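# Cap the open container, bin the two faulty caps

## Task

Fit one of the three caps onto the open container so it is closed tightly and the container ends up upright on the bench. Of the three caps, two are defective, and both of those go into the bin. If the container is dropped, the task counts as failed.

## Robot and tools

Robot: two arms, left_arm and right_arm, each with a two-finger gripper whose fingers can fold. The scene frame has its origin at table-top height, halfway between the nominal bases. +z points up, +x points out over the table, and left_arm sits on the +y side. Image left and right do not match the arm names. Calibrated bases: left_arm at (-0.046, +0.460, 0) m, right_arm at (-0.037, -0.449, 0) m. Reported hand poses can be off by a few centimetres.

Each gripper's fingers point along its own +z and open and close along its own y. end_effector_position is the point between the pads when they are closed. Fingertips reach about 33 mm past that point at gaps up to 40 mm, and only about 9 mm past it when fully open. For a firm squeeze, grip with the outer quarter of the pads. Parts held nearer the palm can be pulled in, held loosely, or slip. A fingertip pushed into a surface folds and can make the next grip fail.

The 18-number row is shared by both arms. Numbers 1 to 9 are for left: dx, dy, dz, rx, ry, rz, gripper position, force_limit, speed. Numbers 10 to 18 are the same nine for right. Every number lies in [-1, 1], and all 18 must be sent even when only one arm moves. dx to rz are an offset, not a pose. They are measured from that arm's Hand target at the start of the action or move, along the Hand target's own axes. 1.0 means 0.6 m, or 180 degrees for rx, ry, rz, which together form one rotation vector. Sending all six as 0 re-requests the current Hand target. Repeating the same offset moves the arm again. Orientation commands are clipped to within 32 degrees of the measured orientation on each step.

Gripper numbers are commands for the gripper's state, not offsets. position: +1 is fully open (140 mm), the pads meet near -0.8, and -1 closes until blocked. force_limit: -1 gives about 14 N, 0 about 40 N, +1 about 58 N on slow closes. Faster closes squeeze harder. speed: -1 is about 30 mm/s, 0 about 140, +1 about 250. To leave a gripper unchanged, resend its last three numbers; a 0 counts as a command.

Tools:
- execute_actions(actions, cameras): actions is a list of up to 15 actions. Each action is a table of up to 15 rows at 1/30 s each. If fewer rows are given, the last row is held until step 15. Every row counts from the pose at the start of that action. An empty list returns state plus images.
- move(target, speed, blend, stop_force, zero, blocking, cameras): drives each gripper in a straight line toward its offset target, given as one 18-number row or a list of up to 15 rows. In a list, every row counts from the same starting Hand targets. speed is in m/s, 0.002 to 3.6, default 0.25. blend is the corner rounding in m. stop_force is 3 to 120 N and ends an arm's path when its wrist sensor feels that much push. Leave stop_force out when moving away from a contact. Paths do not avoid obstacles. Keep them away from an arm's own base.
- wait(seconds 0 to 10), stop(), zoom_image(camera, region [x0,y0,x1,y1] px, max 504x504), zero_wrist_force(arm), finished_scene(scene 1 or 2).

Cameras: cam_high and cam_close are 504x504. cam_left_wrist and cam_right_wrist are 896x504.

Results: positions are in m in the scene frame, with quat_wxyz and velocities. Hand target is the last commanded pose, and the gripper often stops a little short of it. object_status: 0 means moving; 1 means blocked while opening; 2 means blocked while closing, which is a grip; 3 means the requested position was reached or the pads met, so the part may have been missed. position_measured is in counts: 3 is open, 230 is pads meeting. Wrist force and torque are in the tool axes. The move line reports done, off_target, held, fault and so on, plus limits=paced or held. done does not prove nothing was bumped.

To grip harder while object_status is 2: raise force_limit and change position between -1 and -0.98. To soften a grip, open and close again slowly.

Avoid the following. A target pushed past a firm contact can trigger a fault: a torque limit (wrist joints 25.2 N m, others 135) or about 150 N of force stops the arm for 10 s. Motors that reach 85 °C lock the arm for 30 to 60 s. Contact between the arms, including one gripper closing on the other's fingers, can end the scene. Do not drop the container, let parts fall far, leave anything off the table, release parts while they are moving, or hit hard. When screwing the cap on, limit how hard you twist. Before calling finished_scene, make sure the result will hold without the robot.

Each tool is called after "Call:" as a command line: name --argument value for each argument, lists and objects as JSON in quotes; but a table of rows of numbers goes row by row, as --pt "numbers of a row", without its own name.

## Session

Call:
execute_actions --actions '[]'

Scene clock: 0.00 s.
left_arm: end_effector_position=(+0.8171, +0.1757, +0.3970) position_measured=3 object_status=3 end_effector_quat_wxyz=(+0.238, +0.753, -0.074, +0.609) | right_arm: end_effector_position=(+0.3816, -0.0562, +0.2891) position_measured=3 object_status=3 end_effector_quat_wxyz=(-0.426, +0.793, +0.039, +0.434)
Joint positions: left_arm=[-0.456 -1.006 1.479 -3.469 -1.578 2.869] | right_arm=[0.138 -1.642 2.556 -3.726 -0.943 3.672]
Joint velocities: within noise
Joint torques (N m): no reading
Motor temperatures (°C): left_arm=[36 31 27 45 35 37] | right_arm=[27 34 30 34 40 41]
Wrist force (N): no reading
Wrist torque (N m): no reading
Wrist force, peak (N): no reading
Hand target: left_arm +0.8171, +0.1757, +0.3970; +0.238, +0.753, -0.074, +0.609 | right_arm +0.3816, -0.0562, +0.2891; -0.426, +0.793, +0.039, +0.434
Tool commands: left_gripper/position=+1.0 left_gripper/force_limit=+1.0 left_gripper/speed=+1.0 right_gripper/position=+1.0 right_gripper/force_limit=+1.0 right_gripper/speed=+1.0

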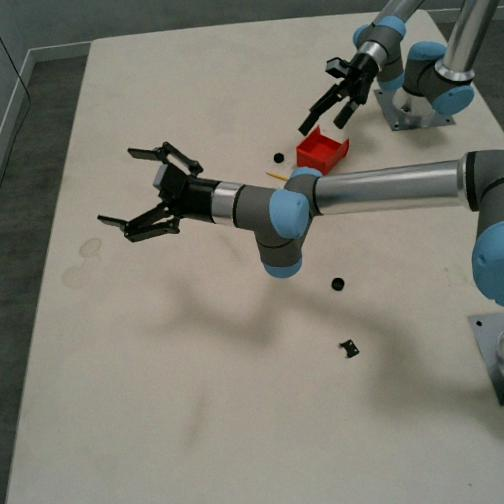

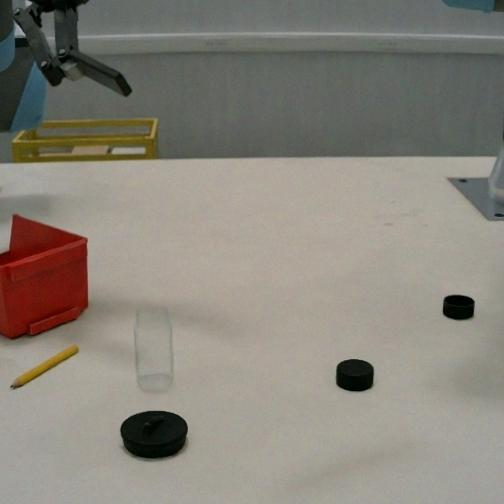

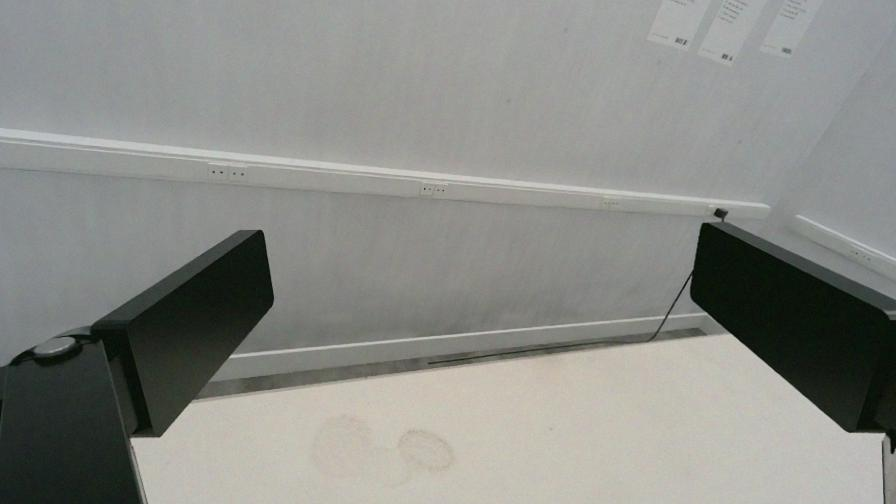

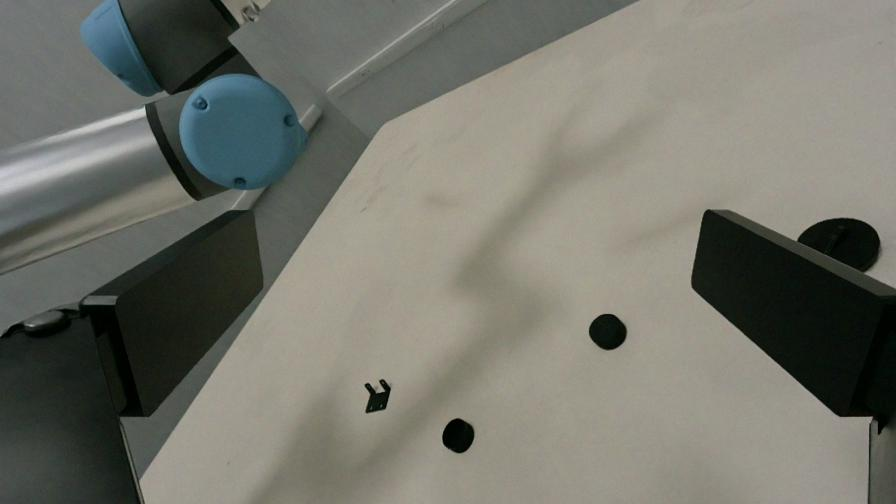

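Call:
zoom_image --camera "cam_close" --region '[0, 280, 220, 500]'

Call:
zoom_image --camera "cam_close" --region '[300, 270, 500, 470]'

Call:
zoom_image --camera "cam_high" --region '[230, 100, 380, 250]'

Call:
zoom_image --camera "cam_high" --region '[280, 250, 400, 370]'

Call:
zoom_image --camera "cam_right_wrist" --region '[340, 200, 840, 500]'

Scaled by 2.291.

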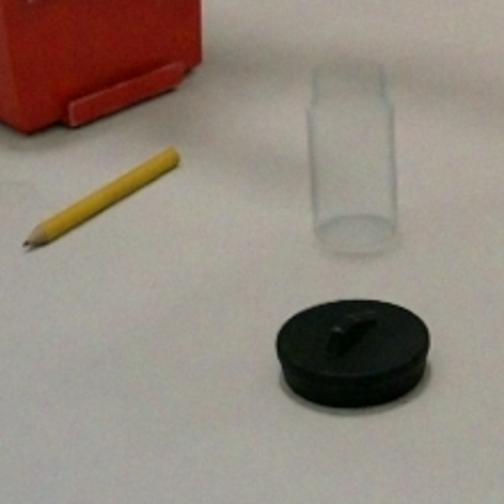

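Scaled by 2.520.

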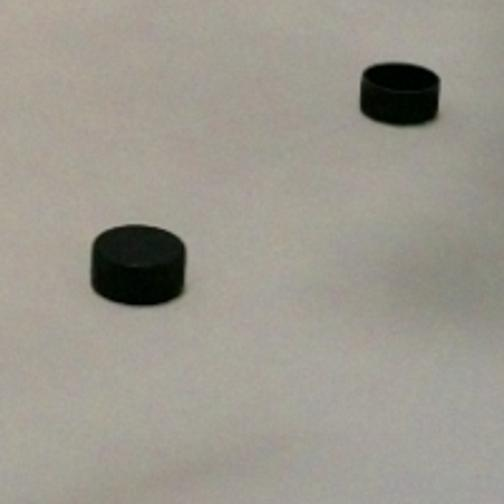

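Scaled by 3.360.

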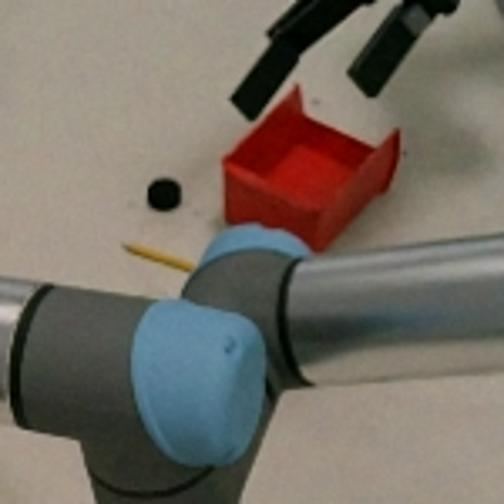

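Scaled by 4.200.

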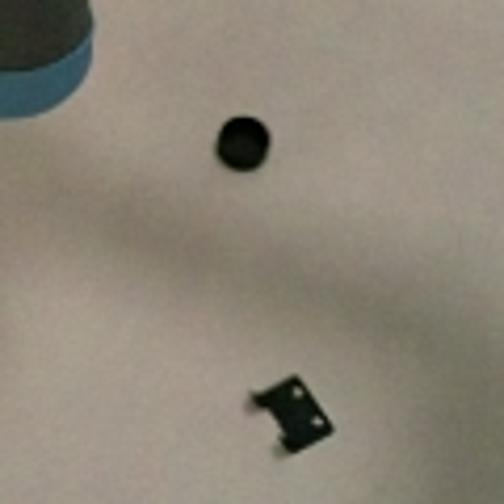

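Scaled by 1.008.

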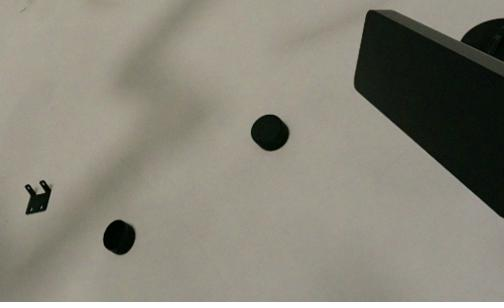

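Call:
move --target '[-0.0847,-0.0812,-0.7072,0.1654,-0.4231,-0.0514,1,1,1,0,0,0,0,0,0,1,1,1]' --speed 0.3 --cameras '["all"]'

Scene clock: 6.90 s.
left_arm: end_effector_position=(+0.4500, +0.3996, +0.3968) position_measured=3 object_status=3 end_effector_quat_wxyz=(+0.000, +1.000, +0.000, +0.001) end_effector_velocity=(-0.001, +0.001, +0.000) end_effector_angular_velocity=(+0.002, +0.005, +0.000) | right_arm: end_effector_position=(+0.3816, -0.0562, +0.2891) position_measured=3 object_status=3 end_effector_quat_wxyz=(-0.426, +0.793, +0.039, +0.434)
Joint positions: left_arm=[-0.385 -1.553 1.241 -1.26 -1.57 2.75] | right_arm=[0.138 -1.642 2.556 -3.726 -0.943 3.672]
Joint velocities: left_arm=[0 0.001 -0.001 0.005 0 0] | right_arm=[within noise]
Joint torques (N m): left_arm=[10.86 -14.99 -31.06 -1.48 -2.29 1.18] | right_arm=[-0.41 -12.87 -18.76 -2.85 0.12 0.19]
Wrist force (N): left_arm=[-1.7 0.6 -2.9] | right_arm=[0.1 0.1 -0.1]
Wrist torque (N m): left_arm=[0.26 0.14 0.31] | right_arm=[0.03 -0.02 -0.01]
Wrist force, peak (N): left_arm=[-2.1 0.6 -3.0] | right_arm=[-0.4 0.1 -0.4]
Hand target: left_arm +0.4499, +0.3997, +0.3968; +0.000, +1.000, +0.000, +0.000 | right_arm +0.3816, -0.0562, +0.2891; -0.426, +0.793, +0.039, +0.434
Off the commanded pose: left_arm 0.000 m, 0 deg | right_arm 0.000 m, 0 deg.
move: done

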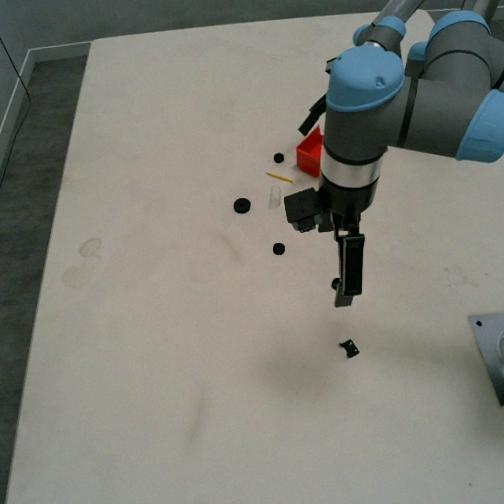

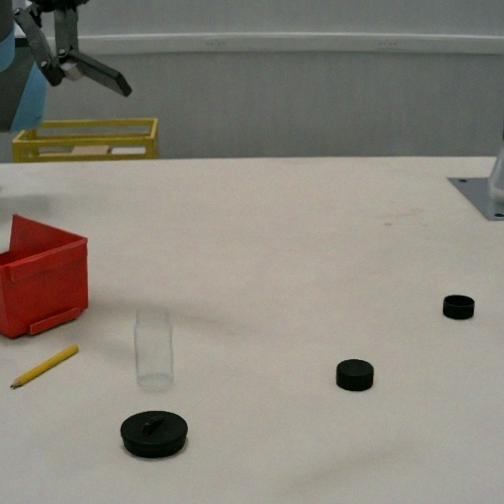

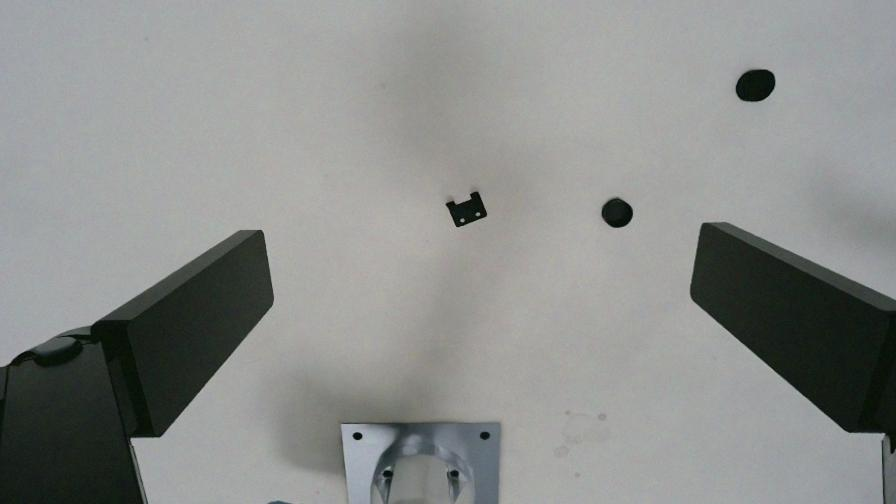

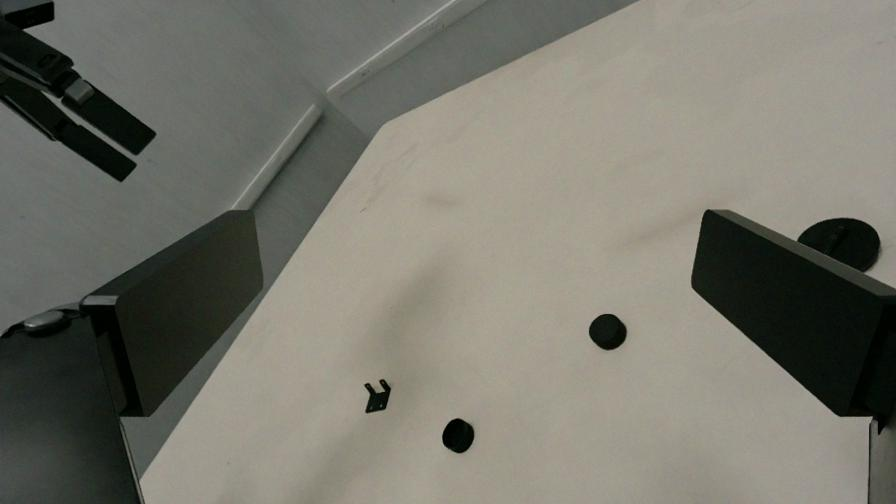

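Call:
move --target '[0.033,0.3,0.245,0,0,0,1,1,1,0.381,0.1543,-0.0348,-0.2917,-0.2972,0.0267,1,1,1]' --speed 0.3 --cameras '["all"]'

Scene clock: 11.50 s.
left_arm: end_effector_position=(+0.4698, +0.2197, +0.2497) position_measured=3 object_status=3 end_effector_quat_wxyz=(+0.000, +1.000, +0.000, +0.000) | right_arm: end_effector_position=(+0.5498, -0.2001, +0.3999) position_measured=3 object_status=3 end_effector_quat_wxyz=(+0.000, +1.000, +0.000, -0.001)
Joint positions: left_arm=[-0.667 -1.426 1.483 -1.628 -1.57 2.469] | right_arm=[0.158 -1.172 0.761 -1.158 -1.571 3.332]
Joint torques (N m): left_arm=[-10.39 -22.82 -15.56 -5.07 2.71 -1.4] | right_arm=[11.07 -30.45 -34.42 -0.4 -1.5 2.46]
Wrist force (N): left_arm=[-1.7 0.0 -3.0] | right_arm=[1.8 1.1 -0.3]
Wrist torque (N m): left_arm=[0.13 0.12 0.37] | right_arm=[-0.49 -0.72 0.28]
Wrist force, peak (N): left_arm=[-1.8 -0.2 -3.4] | right_arm=[3.0 1.7 -0.2]
Hand target: left_arm +0.4698, +0.2197, +0.2497; +0.000, +1.000, +0.000, +0.000 | right_arm +0.5498, -0.2001, +0.3999; +0.000, +1.000, +0.000, -0.001
Off the commanded pose: left_arm 0.000 m, 0 deg | right_arm 0.000 m, 0 deg.
move: done

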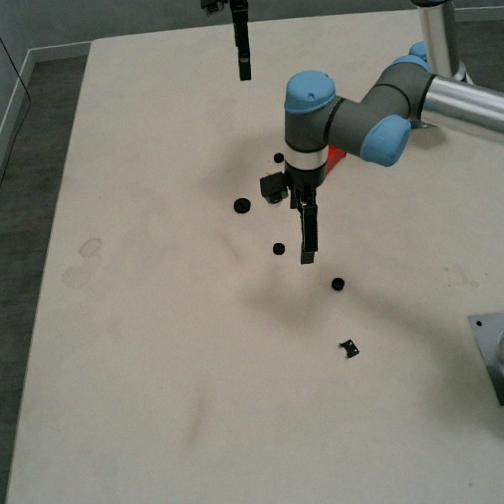

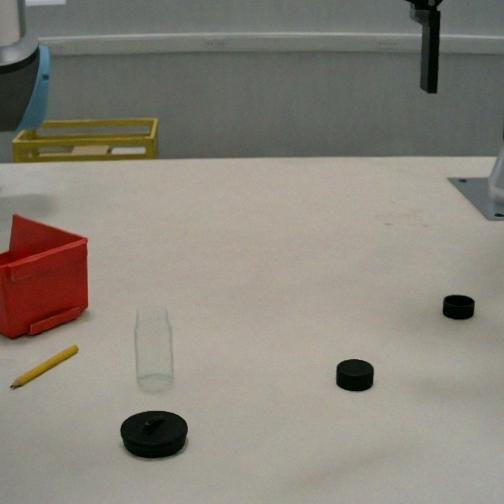

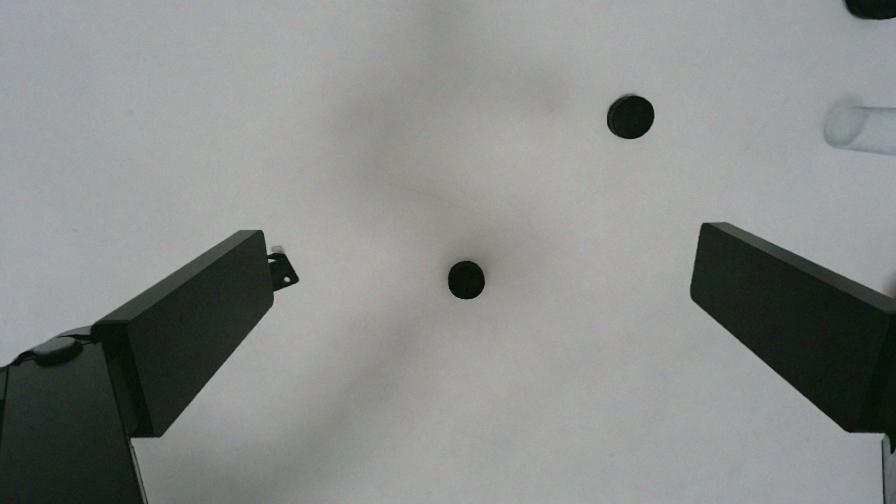

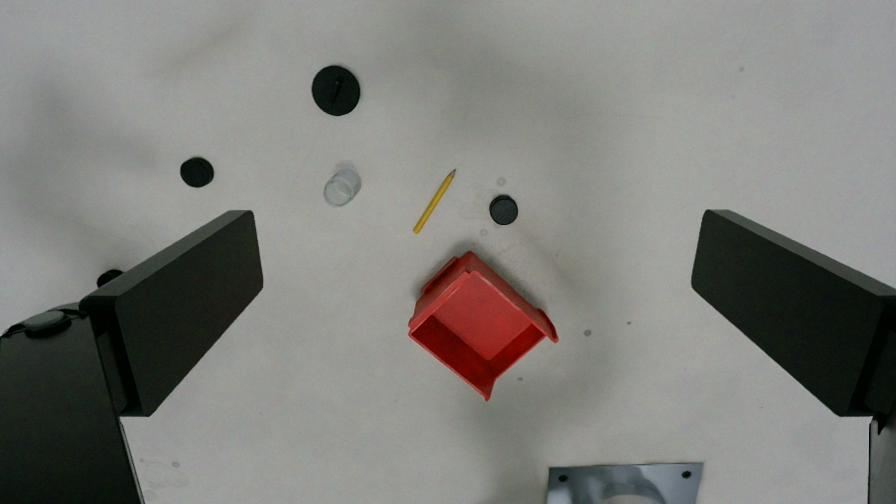

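Call:
zoom_image --camera "cam_left_wrist" --region '[400, 210, 540, 350]'

Call:
zoom_image --camera "cam_right_wrist" --region '[450, 150, 560, 260]'

Call:
zoom_image --camera "cam_right_wrist" --region '[280, 130, 400, 250]'

Call:
zoom_image --camera "cam_left_wrist" --region '[560, 50, 700, 190]'

Call:
zoom_image --camera "cam_left_wrist" --region '[790, 70, 896, 180]'

Scaled by 3.600.

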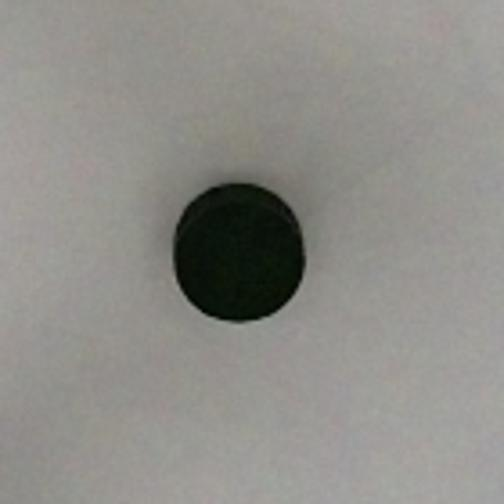

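Scaled by 4.582.

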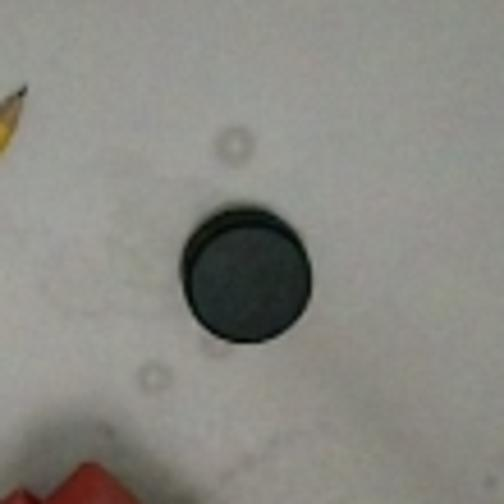

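Scaled by 4.200.

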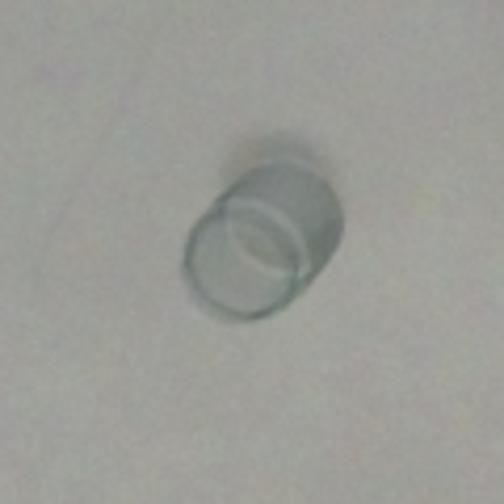

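Scaled by 3.600.

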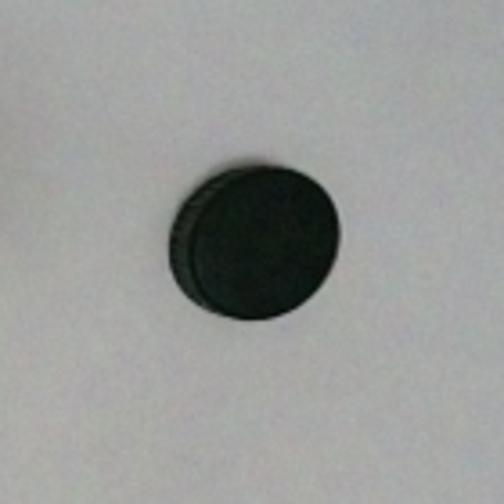

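Scaled by 4.582.

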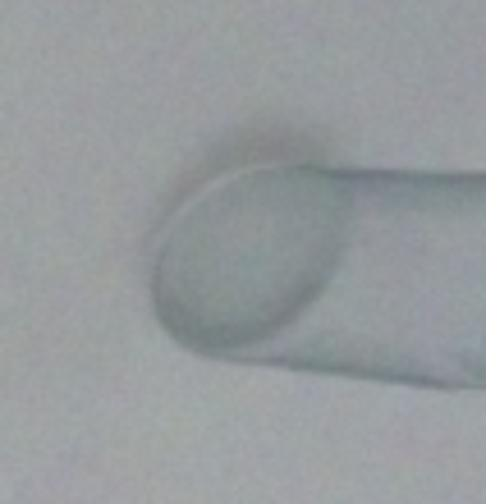

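Call:
move --target '[-0.1747,0.0328,0.2912,0,0,0,1,1,1,-0.1363,0.1098,0.3998,0,0,0,1,1,1]' --speed 0.3 --cameras '["all"]'

Scene clock: 17.87 s.
left_arm: end_effector_position=(+0.3652, +0.2002, +0.0749) position_measured=3 object_status=3 end_effector_quat_wxyz=(+0.000, +1.000, +0.000, +0.000) | right_arm: end_effector_position=(+0.4677, -0.2660, +0.1602) position_measured=3 object_status=3 end_effector_quat_wxyz=(+0.000, +1.000, +0.000, -0.001)
Joint positions: left_arm=[-0.836 -1.499 2.036 -2.107 -1.57 2.299] | right_arm=[0.064 -1.463 1.756 -1.863 -1.571 3.239]
Joint torques (N m): left_arm=[-9.7 -17.57 -13.56 -4.79 2.64 -1.55] | right_arm=[-10.04 -39.99 -18.3 -5.21 1.28 -1.8]
Wrist force (N): left_arm=[-1.6 0.4 -2.8] | right_arm=[1.3 1.3 0.1]
Wrist torque (N m): left_arm=[0.18 0.12 0.35] | right_arm=[-0.46 -0.62 0.39]
Wrist force, peak (N): left_arm=[-1.0 0.0 -4.4] | right_arm=[2.5 0.9 -1.9]
Hand target: left_arm +0.3652, +0.2002, +0.0749; +0.000, +1.000, +0.000, +0.000 | right_arm +0.4677, -0.2661, +0.1602; +0.000, +1.000, +0.000, -0.001
Off the commanded pose: left_arm 0.000 m, 0 deg | right_arm 0.000 m, 0 deg.
move: done

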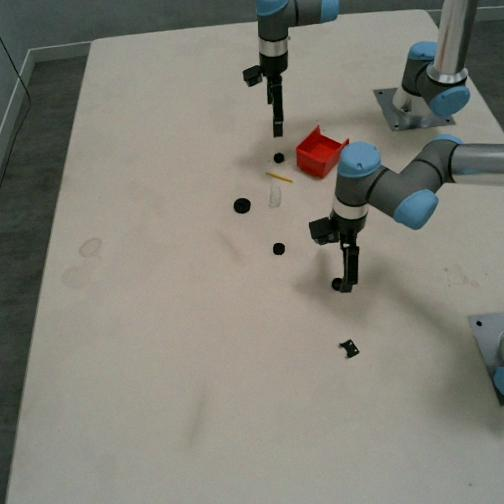

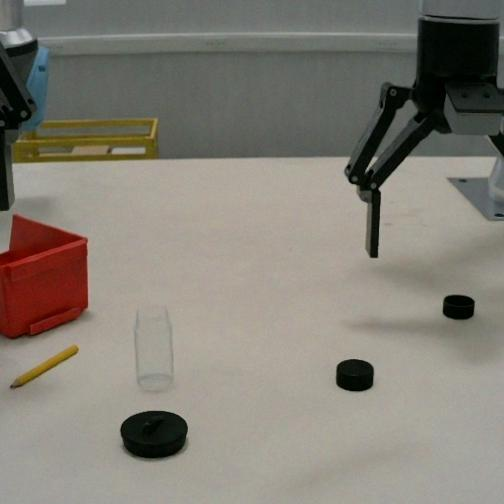

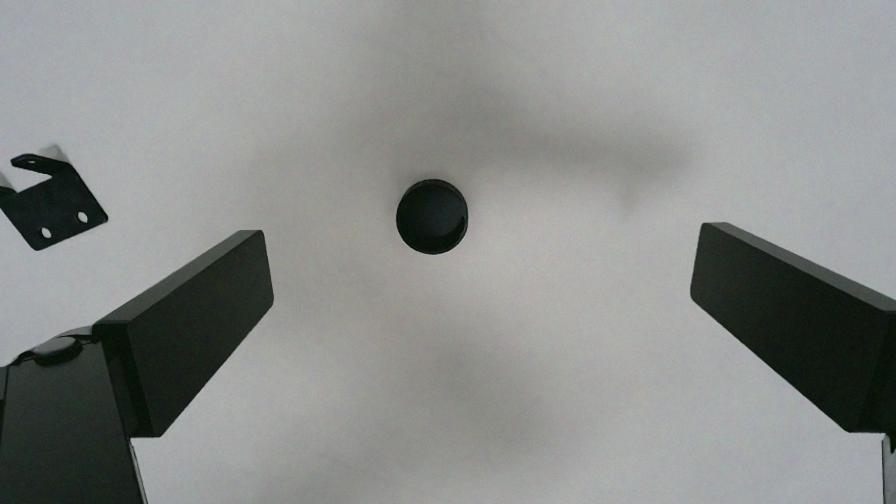

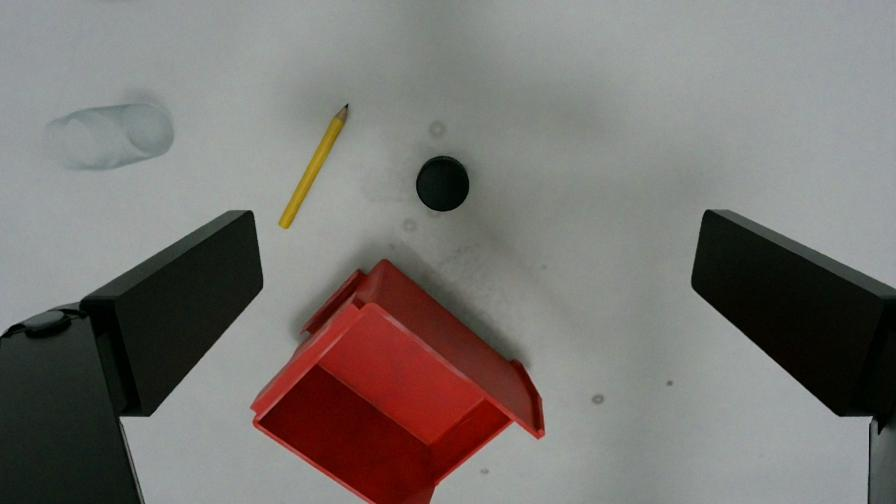

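Call:
zoom_image --camera "cam_left_wrist" --region '[382, 167, 482, 267]'

Call:
zoom_image --camera "cam_right_wrist" --region '[402, 142, 482, 222]'

Call:
zoom_image --camera "cam_right_wrist" --region '[20, 70, 200, 190]'

Call:
zoom_image --camera "cam_close" --region '[420, 270, 500, 350]'

Call:
zoom_image --camera "cam_close" --region '[315, 335, 395, 415]'

Call:
zoom_image --camera "cam_close" --region '[100, 290, 210, 400]'

Scaled by 5.040.

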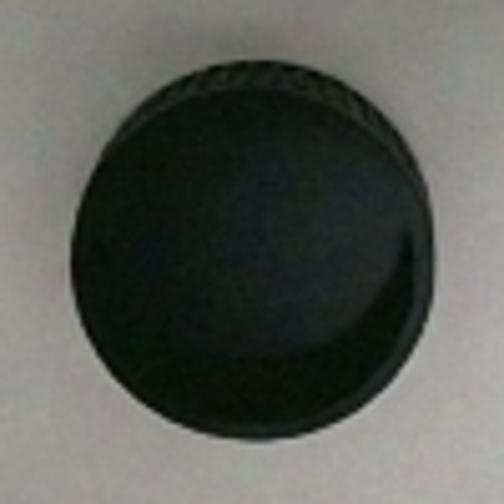

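Scaled by 6.300.

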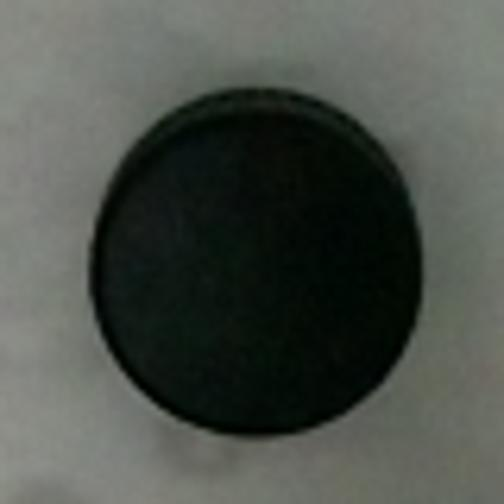

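Scaled by 2.800.

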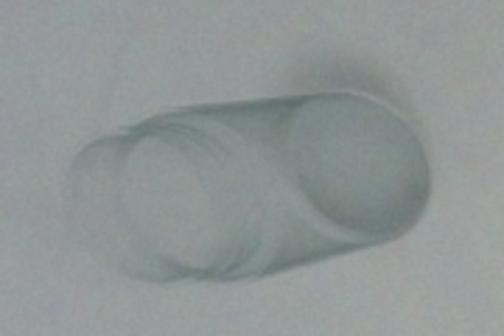

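Scaled by 6.300.

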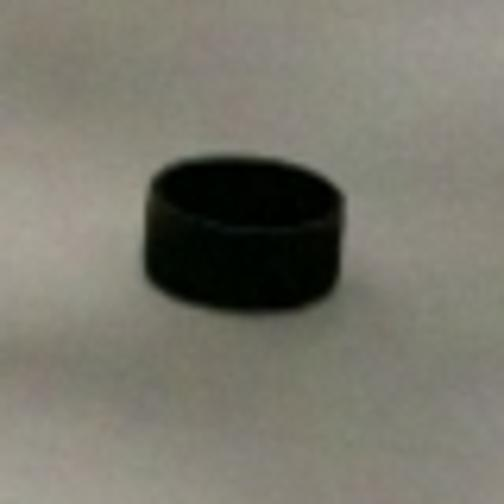

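Scaled by 6.300.

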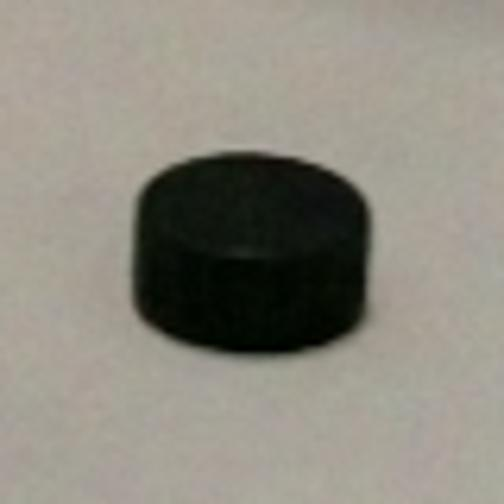

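Scaled by 4.582.

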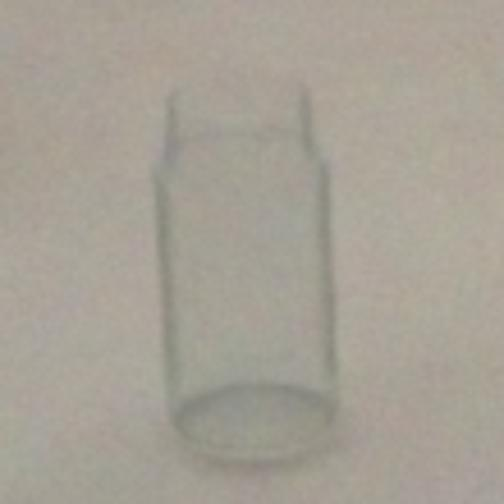

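Call:
move --target '[0,-0.011,0.075,0,0,0,1,1,1,0,0,0,0,0,0,1,1,1]' --speed 0.2 --cameras '["cam_left_wrist"]'

Call:
zoom_image --camera "cam_left_wrist" --region '[384, 190, 510, 316]'

Scene clock: 21.30 s.
left_arm: end_effector_position=(+0.3652, +0.2068, +0.0300) position_measured=3 object_status=3 end_effector_quat_wxyz=(+0.000, +1.000, +0.000, +0.000) | right_arm: end_effector_position=(+0.4677, -0.2661, +0.1602) position_measured=3 object_status=3 end_effector_quat_wxyz=(+0.000, +1.000, +0.000, -0.001)
Joint positions: left_arm=[-0.826 -1.439 2.106 -2.238 -1.57 2.309] | right_arm=[0.064 -1.463 1.757 -1.863 -1.571 3.239]
Joint torques (N m): left_arm=[11.09 -19.2 -11.65 -4.48 1.7 1.11] | right_arm=[-10.32 -39.32 -17.65 -5.3 1.1 -1.99]
Wrist force (N): left_arm=[-1.5 0.2 -2.8] | right_arm=[1.7 1.1 0.0]
Wrist torque (N m): left_arm=[0.17 0.12 0.22] | right_arm=[-0.52 -0.70 0.39]
Wrist force, peak (N): left_arm=[-1.6 0.5 -3.6] | right_arm=[1.7 1.3 0.1]
Hand target: left_arm +0.3652, +0.2068, +0.0299; +0.000, +1.000, +0.000, +0.000 | right_arm +0.4677, -0.2661, +0.1602; +0.000, +1.000, +0.000, -0.001
Off the commanded pose: left_arm 0.000 m, 0 deg | right_arm 0.000 m, 0 deg.
move: done
Images, in order (width x height): cam_left_wrist 896x504.

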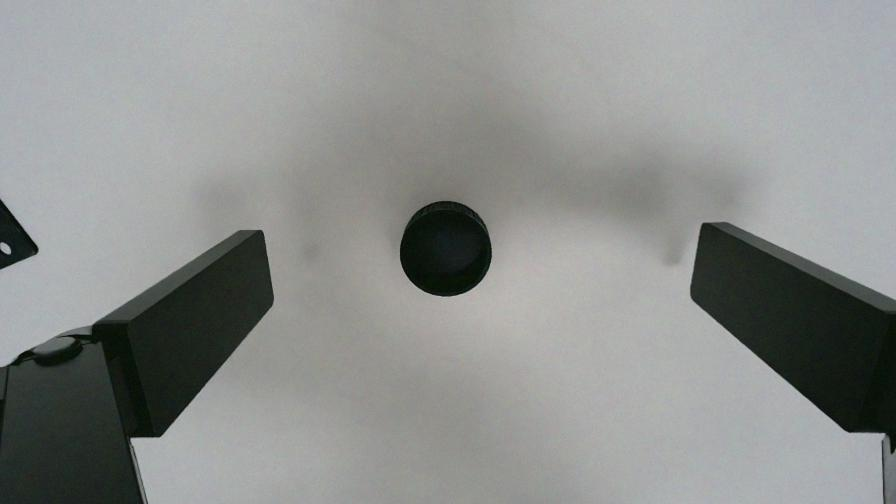

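Scaled by 4.000.

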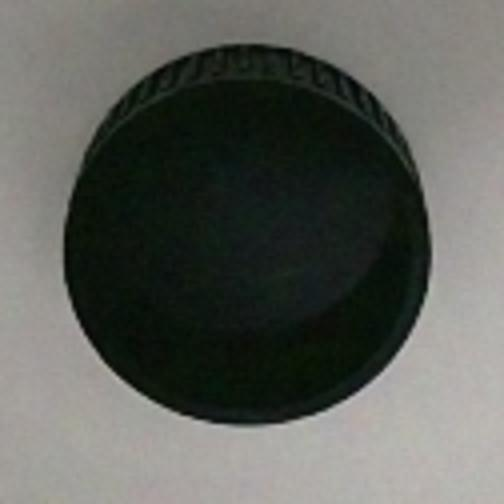

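Call:
move --pt "0 0 -0.1 0 0 0 1 1 1 0.05 0.003 0.08 0 0 0 -0.8 -1 0" --pt "0.058 0.2968 -0.141 -0.1624 0.3054 0.2813 1 1 1 0.1038 0.0065 0.167 0 0 0 -0.8 -1 0" --speed 0.3 --blend '[0.03,0]' --cameras '["all"]'

Scene clock: 29.77 s.
left_arm: end_effector_position=(+0.3999, +0.0287, +0.1144) position_measured=3 object_status=3 end_effector_quat_wxyz=(+0.234, +0.765, -0.407, +0.442) | right_arm: end_effector_position=(+0.5298, -0.2700, +0.0599) position_measured=229 object_status=3 end_effector_quat_wxyz=(+0.000, +1.000, +0.000, -0.001)
Joint positions: left_arm=[-0.986 -1.182 2.431 -3.867 -1.557 3.135] | right_arm=[0.047 -1.238 1.752 -2.084 -1.571 3.222]
Joint torques (N m): left_arm=[11.6 -18.31 -18.37 -5.45 -2.19 1.05] | right_arm=[-11.9 -28.28 -32.81 -5.08 -0.33 -2.01]
Wrist force (N): left_arm=[0.1 -0.7 -0.8] | right_arm=[2.0 1.1 0.0]
Wrist torque (N m): left_arm=[-0.06 0.05 -0.07] | right_arm=[-0.53 -0.74 0.40]
Wrist force, peak (N): left_arm=[-1.2 0.0 -4.1] | right_arm=[2.1 1.1 1.0]
Hand target: left_arm +0.3999, +0.0287, +0.1144; +0.234, +0.764, -0.407, +0.442 | right_arm +0.5298, -0.2700, +0.0599; +0.000, +1.000, +0.000, -0.001
Off the commanded pose: left_arm 0.000 m, 0 deg | right_arm 0.000 m, 0 deg.
move: done

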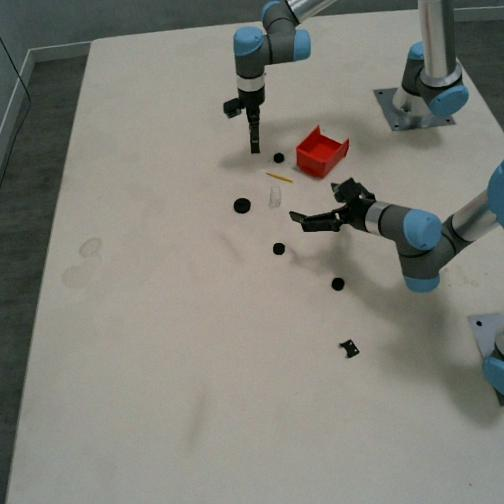

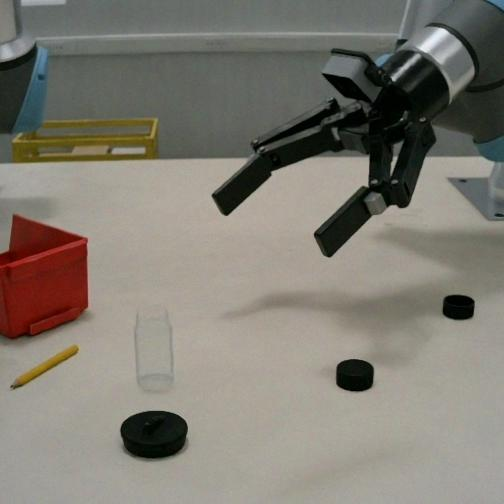

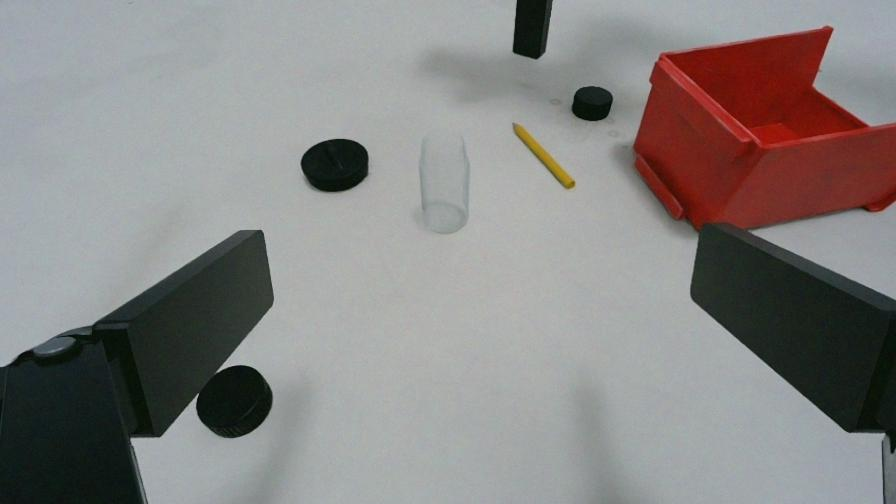

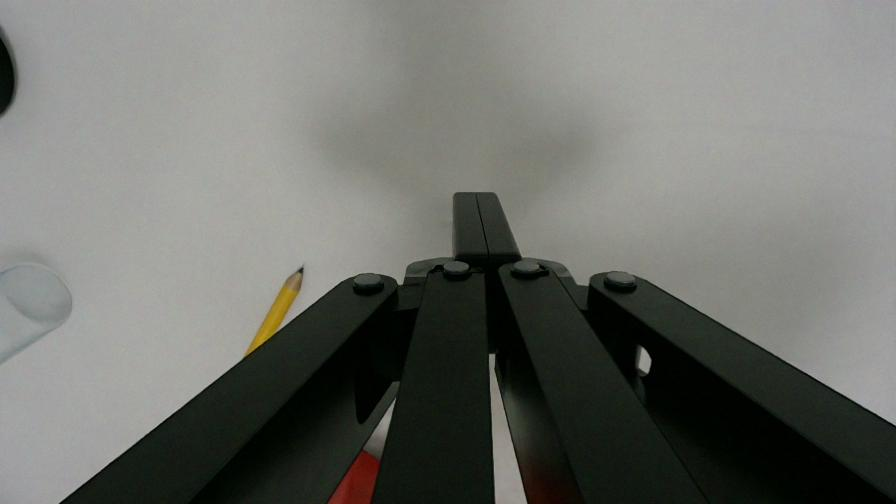

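Call:
zoom_image --camera "cam_left_wrist" --region '[385, 120, 505, 240]'

Call:
zoom_image --camera "cam_left_wrist" --region '[180, 340, 300, 460]'

Call:
zoom_image --camera "cam_left_wrist" --region '[552, 65, 632, 145]'

Call:
zoom_image --camera "cam_close" --region '[420, 270, 500, 350]'

Scaled by 4.200.

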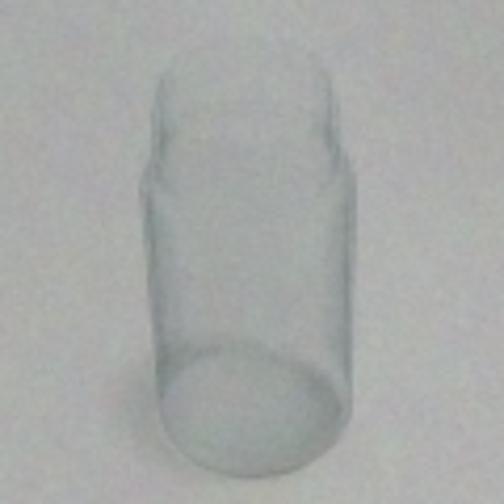

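Scaled by 4.200.

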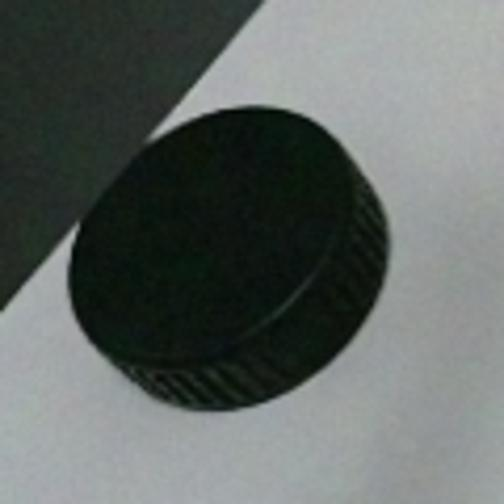

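Scaled by 6.300.

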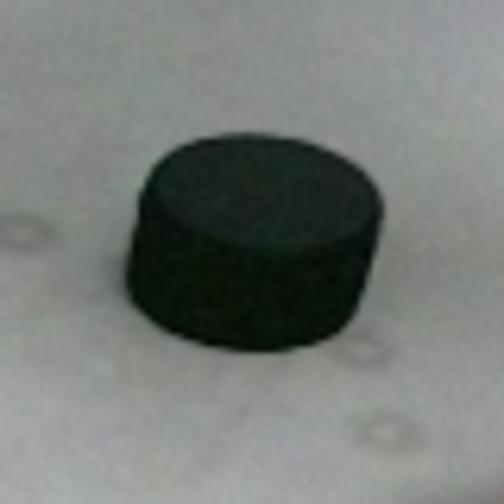

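Scaled by 6.300.

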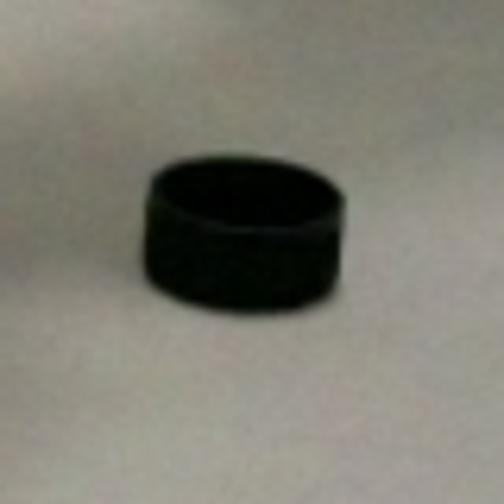

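Call:
move --target '[0,0,0,0,0,0,1,1,1,0,0,0.0667,0,0,0,-0.8,-1,0]' --speed 0.02 --stop_force 4

Scene clock: 33.37 s.
left_arm: end_effector_position=(+0.3999, +0.0287, +0.1144) position_measured=3 object_status=3 end_effector_quat_wxyz=(+0.234, +0.764, -0.407, +0.442) | right_arm: end_effector_position=(+0.5298, -0.2700, +0.0347) position_measured=229 object_status=3 end_effector_quat_wxyz=(+0.000, +1.000, +0.000, -0.001)
Joint positions: left_arm=[-0.986 -1.181 2.431 -3.867 -1.557 3.135] | right_arm=[0.047 -1.206 1.782 -2.145 -1.571 3.222]
Joint torques (N m): left_arm=[11.49 -19.89 -17.35 -5.58 -2.37 1.14] | right_arm=[-10.99 -43.37 -30.14 -0.43 -0.78 -1.98]
Wrist force (N): left_arm=[0.1 -0.7 -0.7] | right_arm=[-0.6 1.2 -6.4]
Wrist torque (N m): left_arm=[-0.06 0.04 -0.07] | right_arm=[-0.55 -0.67 0.41]
Wrist force, peak (N): left_arm=[-0.1 -0.7 -1.0] | right_arm=[-25.7 5.4 -63.1]
Hand target: left_arm +0.3999, +0.0287, +0.1144; +0.234, +0.764, -0.407, +0.442 | right_arm +0.5298, -0.2700, +0.0347; +0.000, +1.000, +0.000, -0.001 (not the last commanded pose)
Off the commanded pose: left_arm 0.000 m, 0 deg | right_arm 0.015 m, 0 deg.
move: contact (right_arm)

Call:
move --pt "0 0 0 0 0 0 1 1 1 0 0 -0.06 0 0 0 -0.1 -1 0" --pt "0 0 0 0 0 0 1 1 1 -0.108 -0.0117 -0.1422 0 0 -0.7778 -0.1 -1 0" --speed 0.4 --blend '[0.02,0]' --cameras '["cam_right_wrist","cam_high"]'

Scene clock: 38.83 s.
left_arm: end_effector_position=(+0.3999, +0.0287, +0.1144) position_measured=3 object_status=3 end_effector_quat_wxyz=(+0.234, +0.764, -0.407, +0.442) | right_arm: end_effector_position=(+0.4651, -0.2629, +0.1201) position_measured=141 object_status=3 end_effector_quat_wxyz=(-0.001, +0.342, +0.940, +0.000)
Joint positions: left_arm=[-0.986 -1.181 2.431 -3.867 -1.557 3.135] | right_arm=[0.071 -1.433 1.831 -1.968 -1.571 0.802]
Joint torques (N m): left_arm=[10.84 -18.67 -15.69 -5.61 -2.24 1.26] | right_arm=[-10.68 -41.01 -15.29 -0.46 1.28 -1.84]
Wrist force (N): left_arm=[0.0 -0.6 -0.7] | right_arm=[1.4 1.1 -0.2]
Wrist torque (N m): left_arm=[-0.05 0.06 -0.07] | right_arm=[-0.49 -0.64 0.35]
Wrist force, peak (N): left_arm=[0.1 -0.6 -1.1] | right_arm=[-0.5 1.4 -6.4]
Hand target: left_arm +0.3999, +0.0287, +0.1144; +0.234, +0.764, -0.407, +0.442 | right_arm +0.4651, -0.2630, +0.1202; -0.001, +0.342, +0.940, +0.000
Off the commanded pose: left_arm 0.000 m, 0 deg | right_arm 0.000 m, 0 deg.
move: done; blend cut to 0.018 m at target 1
Images, in order (width x height): cam_high 504x504, cam_right_wrist 896x504.

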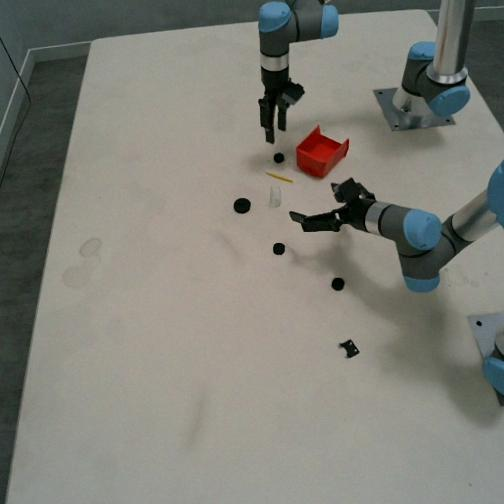

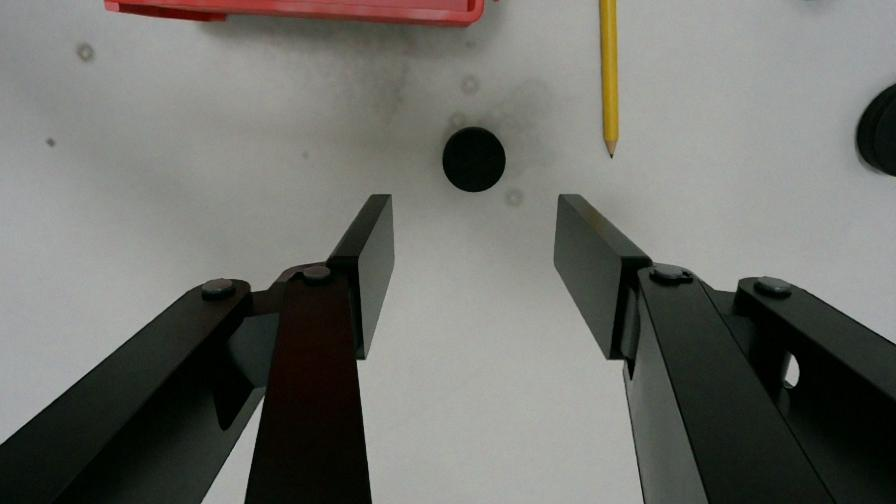

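Call:
move --target '[0,0,0,0,0,0,1,1,1,0.0193,0.006,0.0833,0,0,0,-0.1,-1,0]' --speed 0.2 --cameras '["cam_right_wrist"]'

Scene clock: 41.23 s.
left_arm: end_effector_position=(+0.3999, +0.0287, +0.1144) position_measured=3 object_status=3 end_effector_quat_wxyz=(+0.234, +0.764, -0.407, +0.442) | right_arm: end_effector_position=(+0.4585, -0.2528, +0.0703) position_measured=141 object_status=3 end_effector_quat_wxyz=(-0.001, +0.342, +0.940, +0.000) end_effector_velocity=(+0.001, +0.000, -0.001) end_effector_angular_velocity=(+0.000, -0.002, +0.000)
Joint positions: left_arm=[-0.986 -1.181 2.431 -3.867 -1.557 3.135] | right_arm=[0.092 -1.384 1.915 -2.1 -1.571 0.823]
Joint velocities: left_arm=[within noise] | right_arm=[0 0.002 0.002 -0.006 0 0]
Joint torques (N m): left_arm=[10.07 -19.06 -15.16 -5.59 -2.3 1.02] | right_arm=[11.19 -19.57 -16.38 -4.99 -0.5 2.62]
Wrist force (N): left_arm=[0.1 -0.5 -0.9] | right_arm=[1.6 0.7 0.1]
Wrist torque (N m): left_arm=[-0.03 0.04 -0.07] | right_arm=[-0.51 -0.71 0.21]
Wrist force, peak (N): left_arm=[0.2 -0.7 -1.0] | right_arm=[2.0 1.0 0.9]
Hand target: left_arm +0.3999, +0.0287, +0.1144; +0.234, +0.764, -0.407, +0.442 | right_arm +0.4585, -0.2528, +0.0702; -0.001, +0.342, +0.940, +0.000
Off the commanded pose: left_arm 0.000 m, 0 deg | right_arm 0.000 m, 0 deg.
move: done
Images, in order (width x height): cam_right_wrist 896x504.

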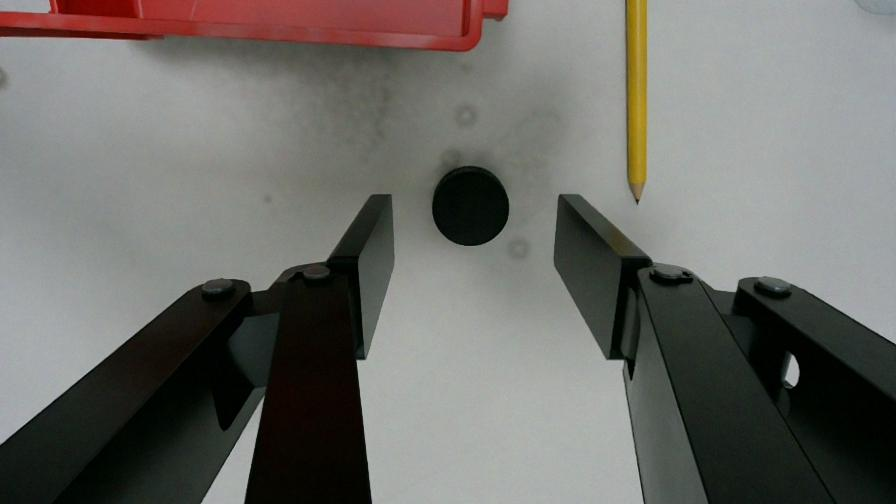

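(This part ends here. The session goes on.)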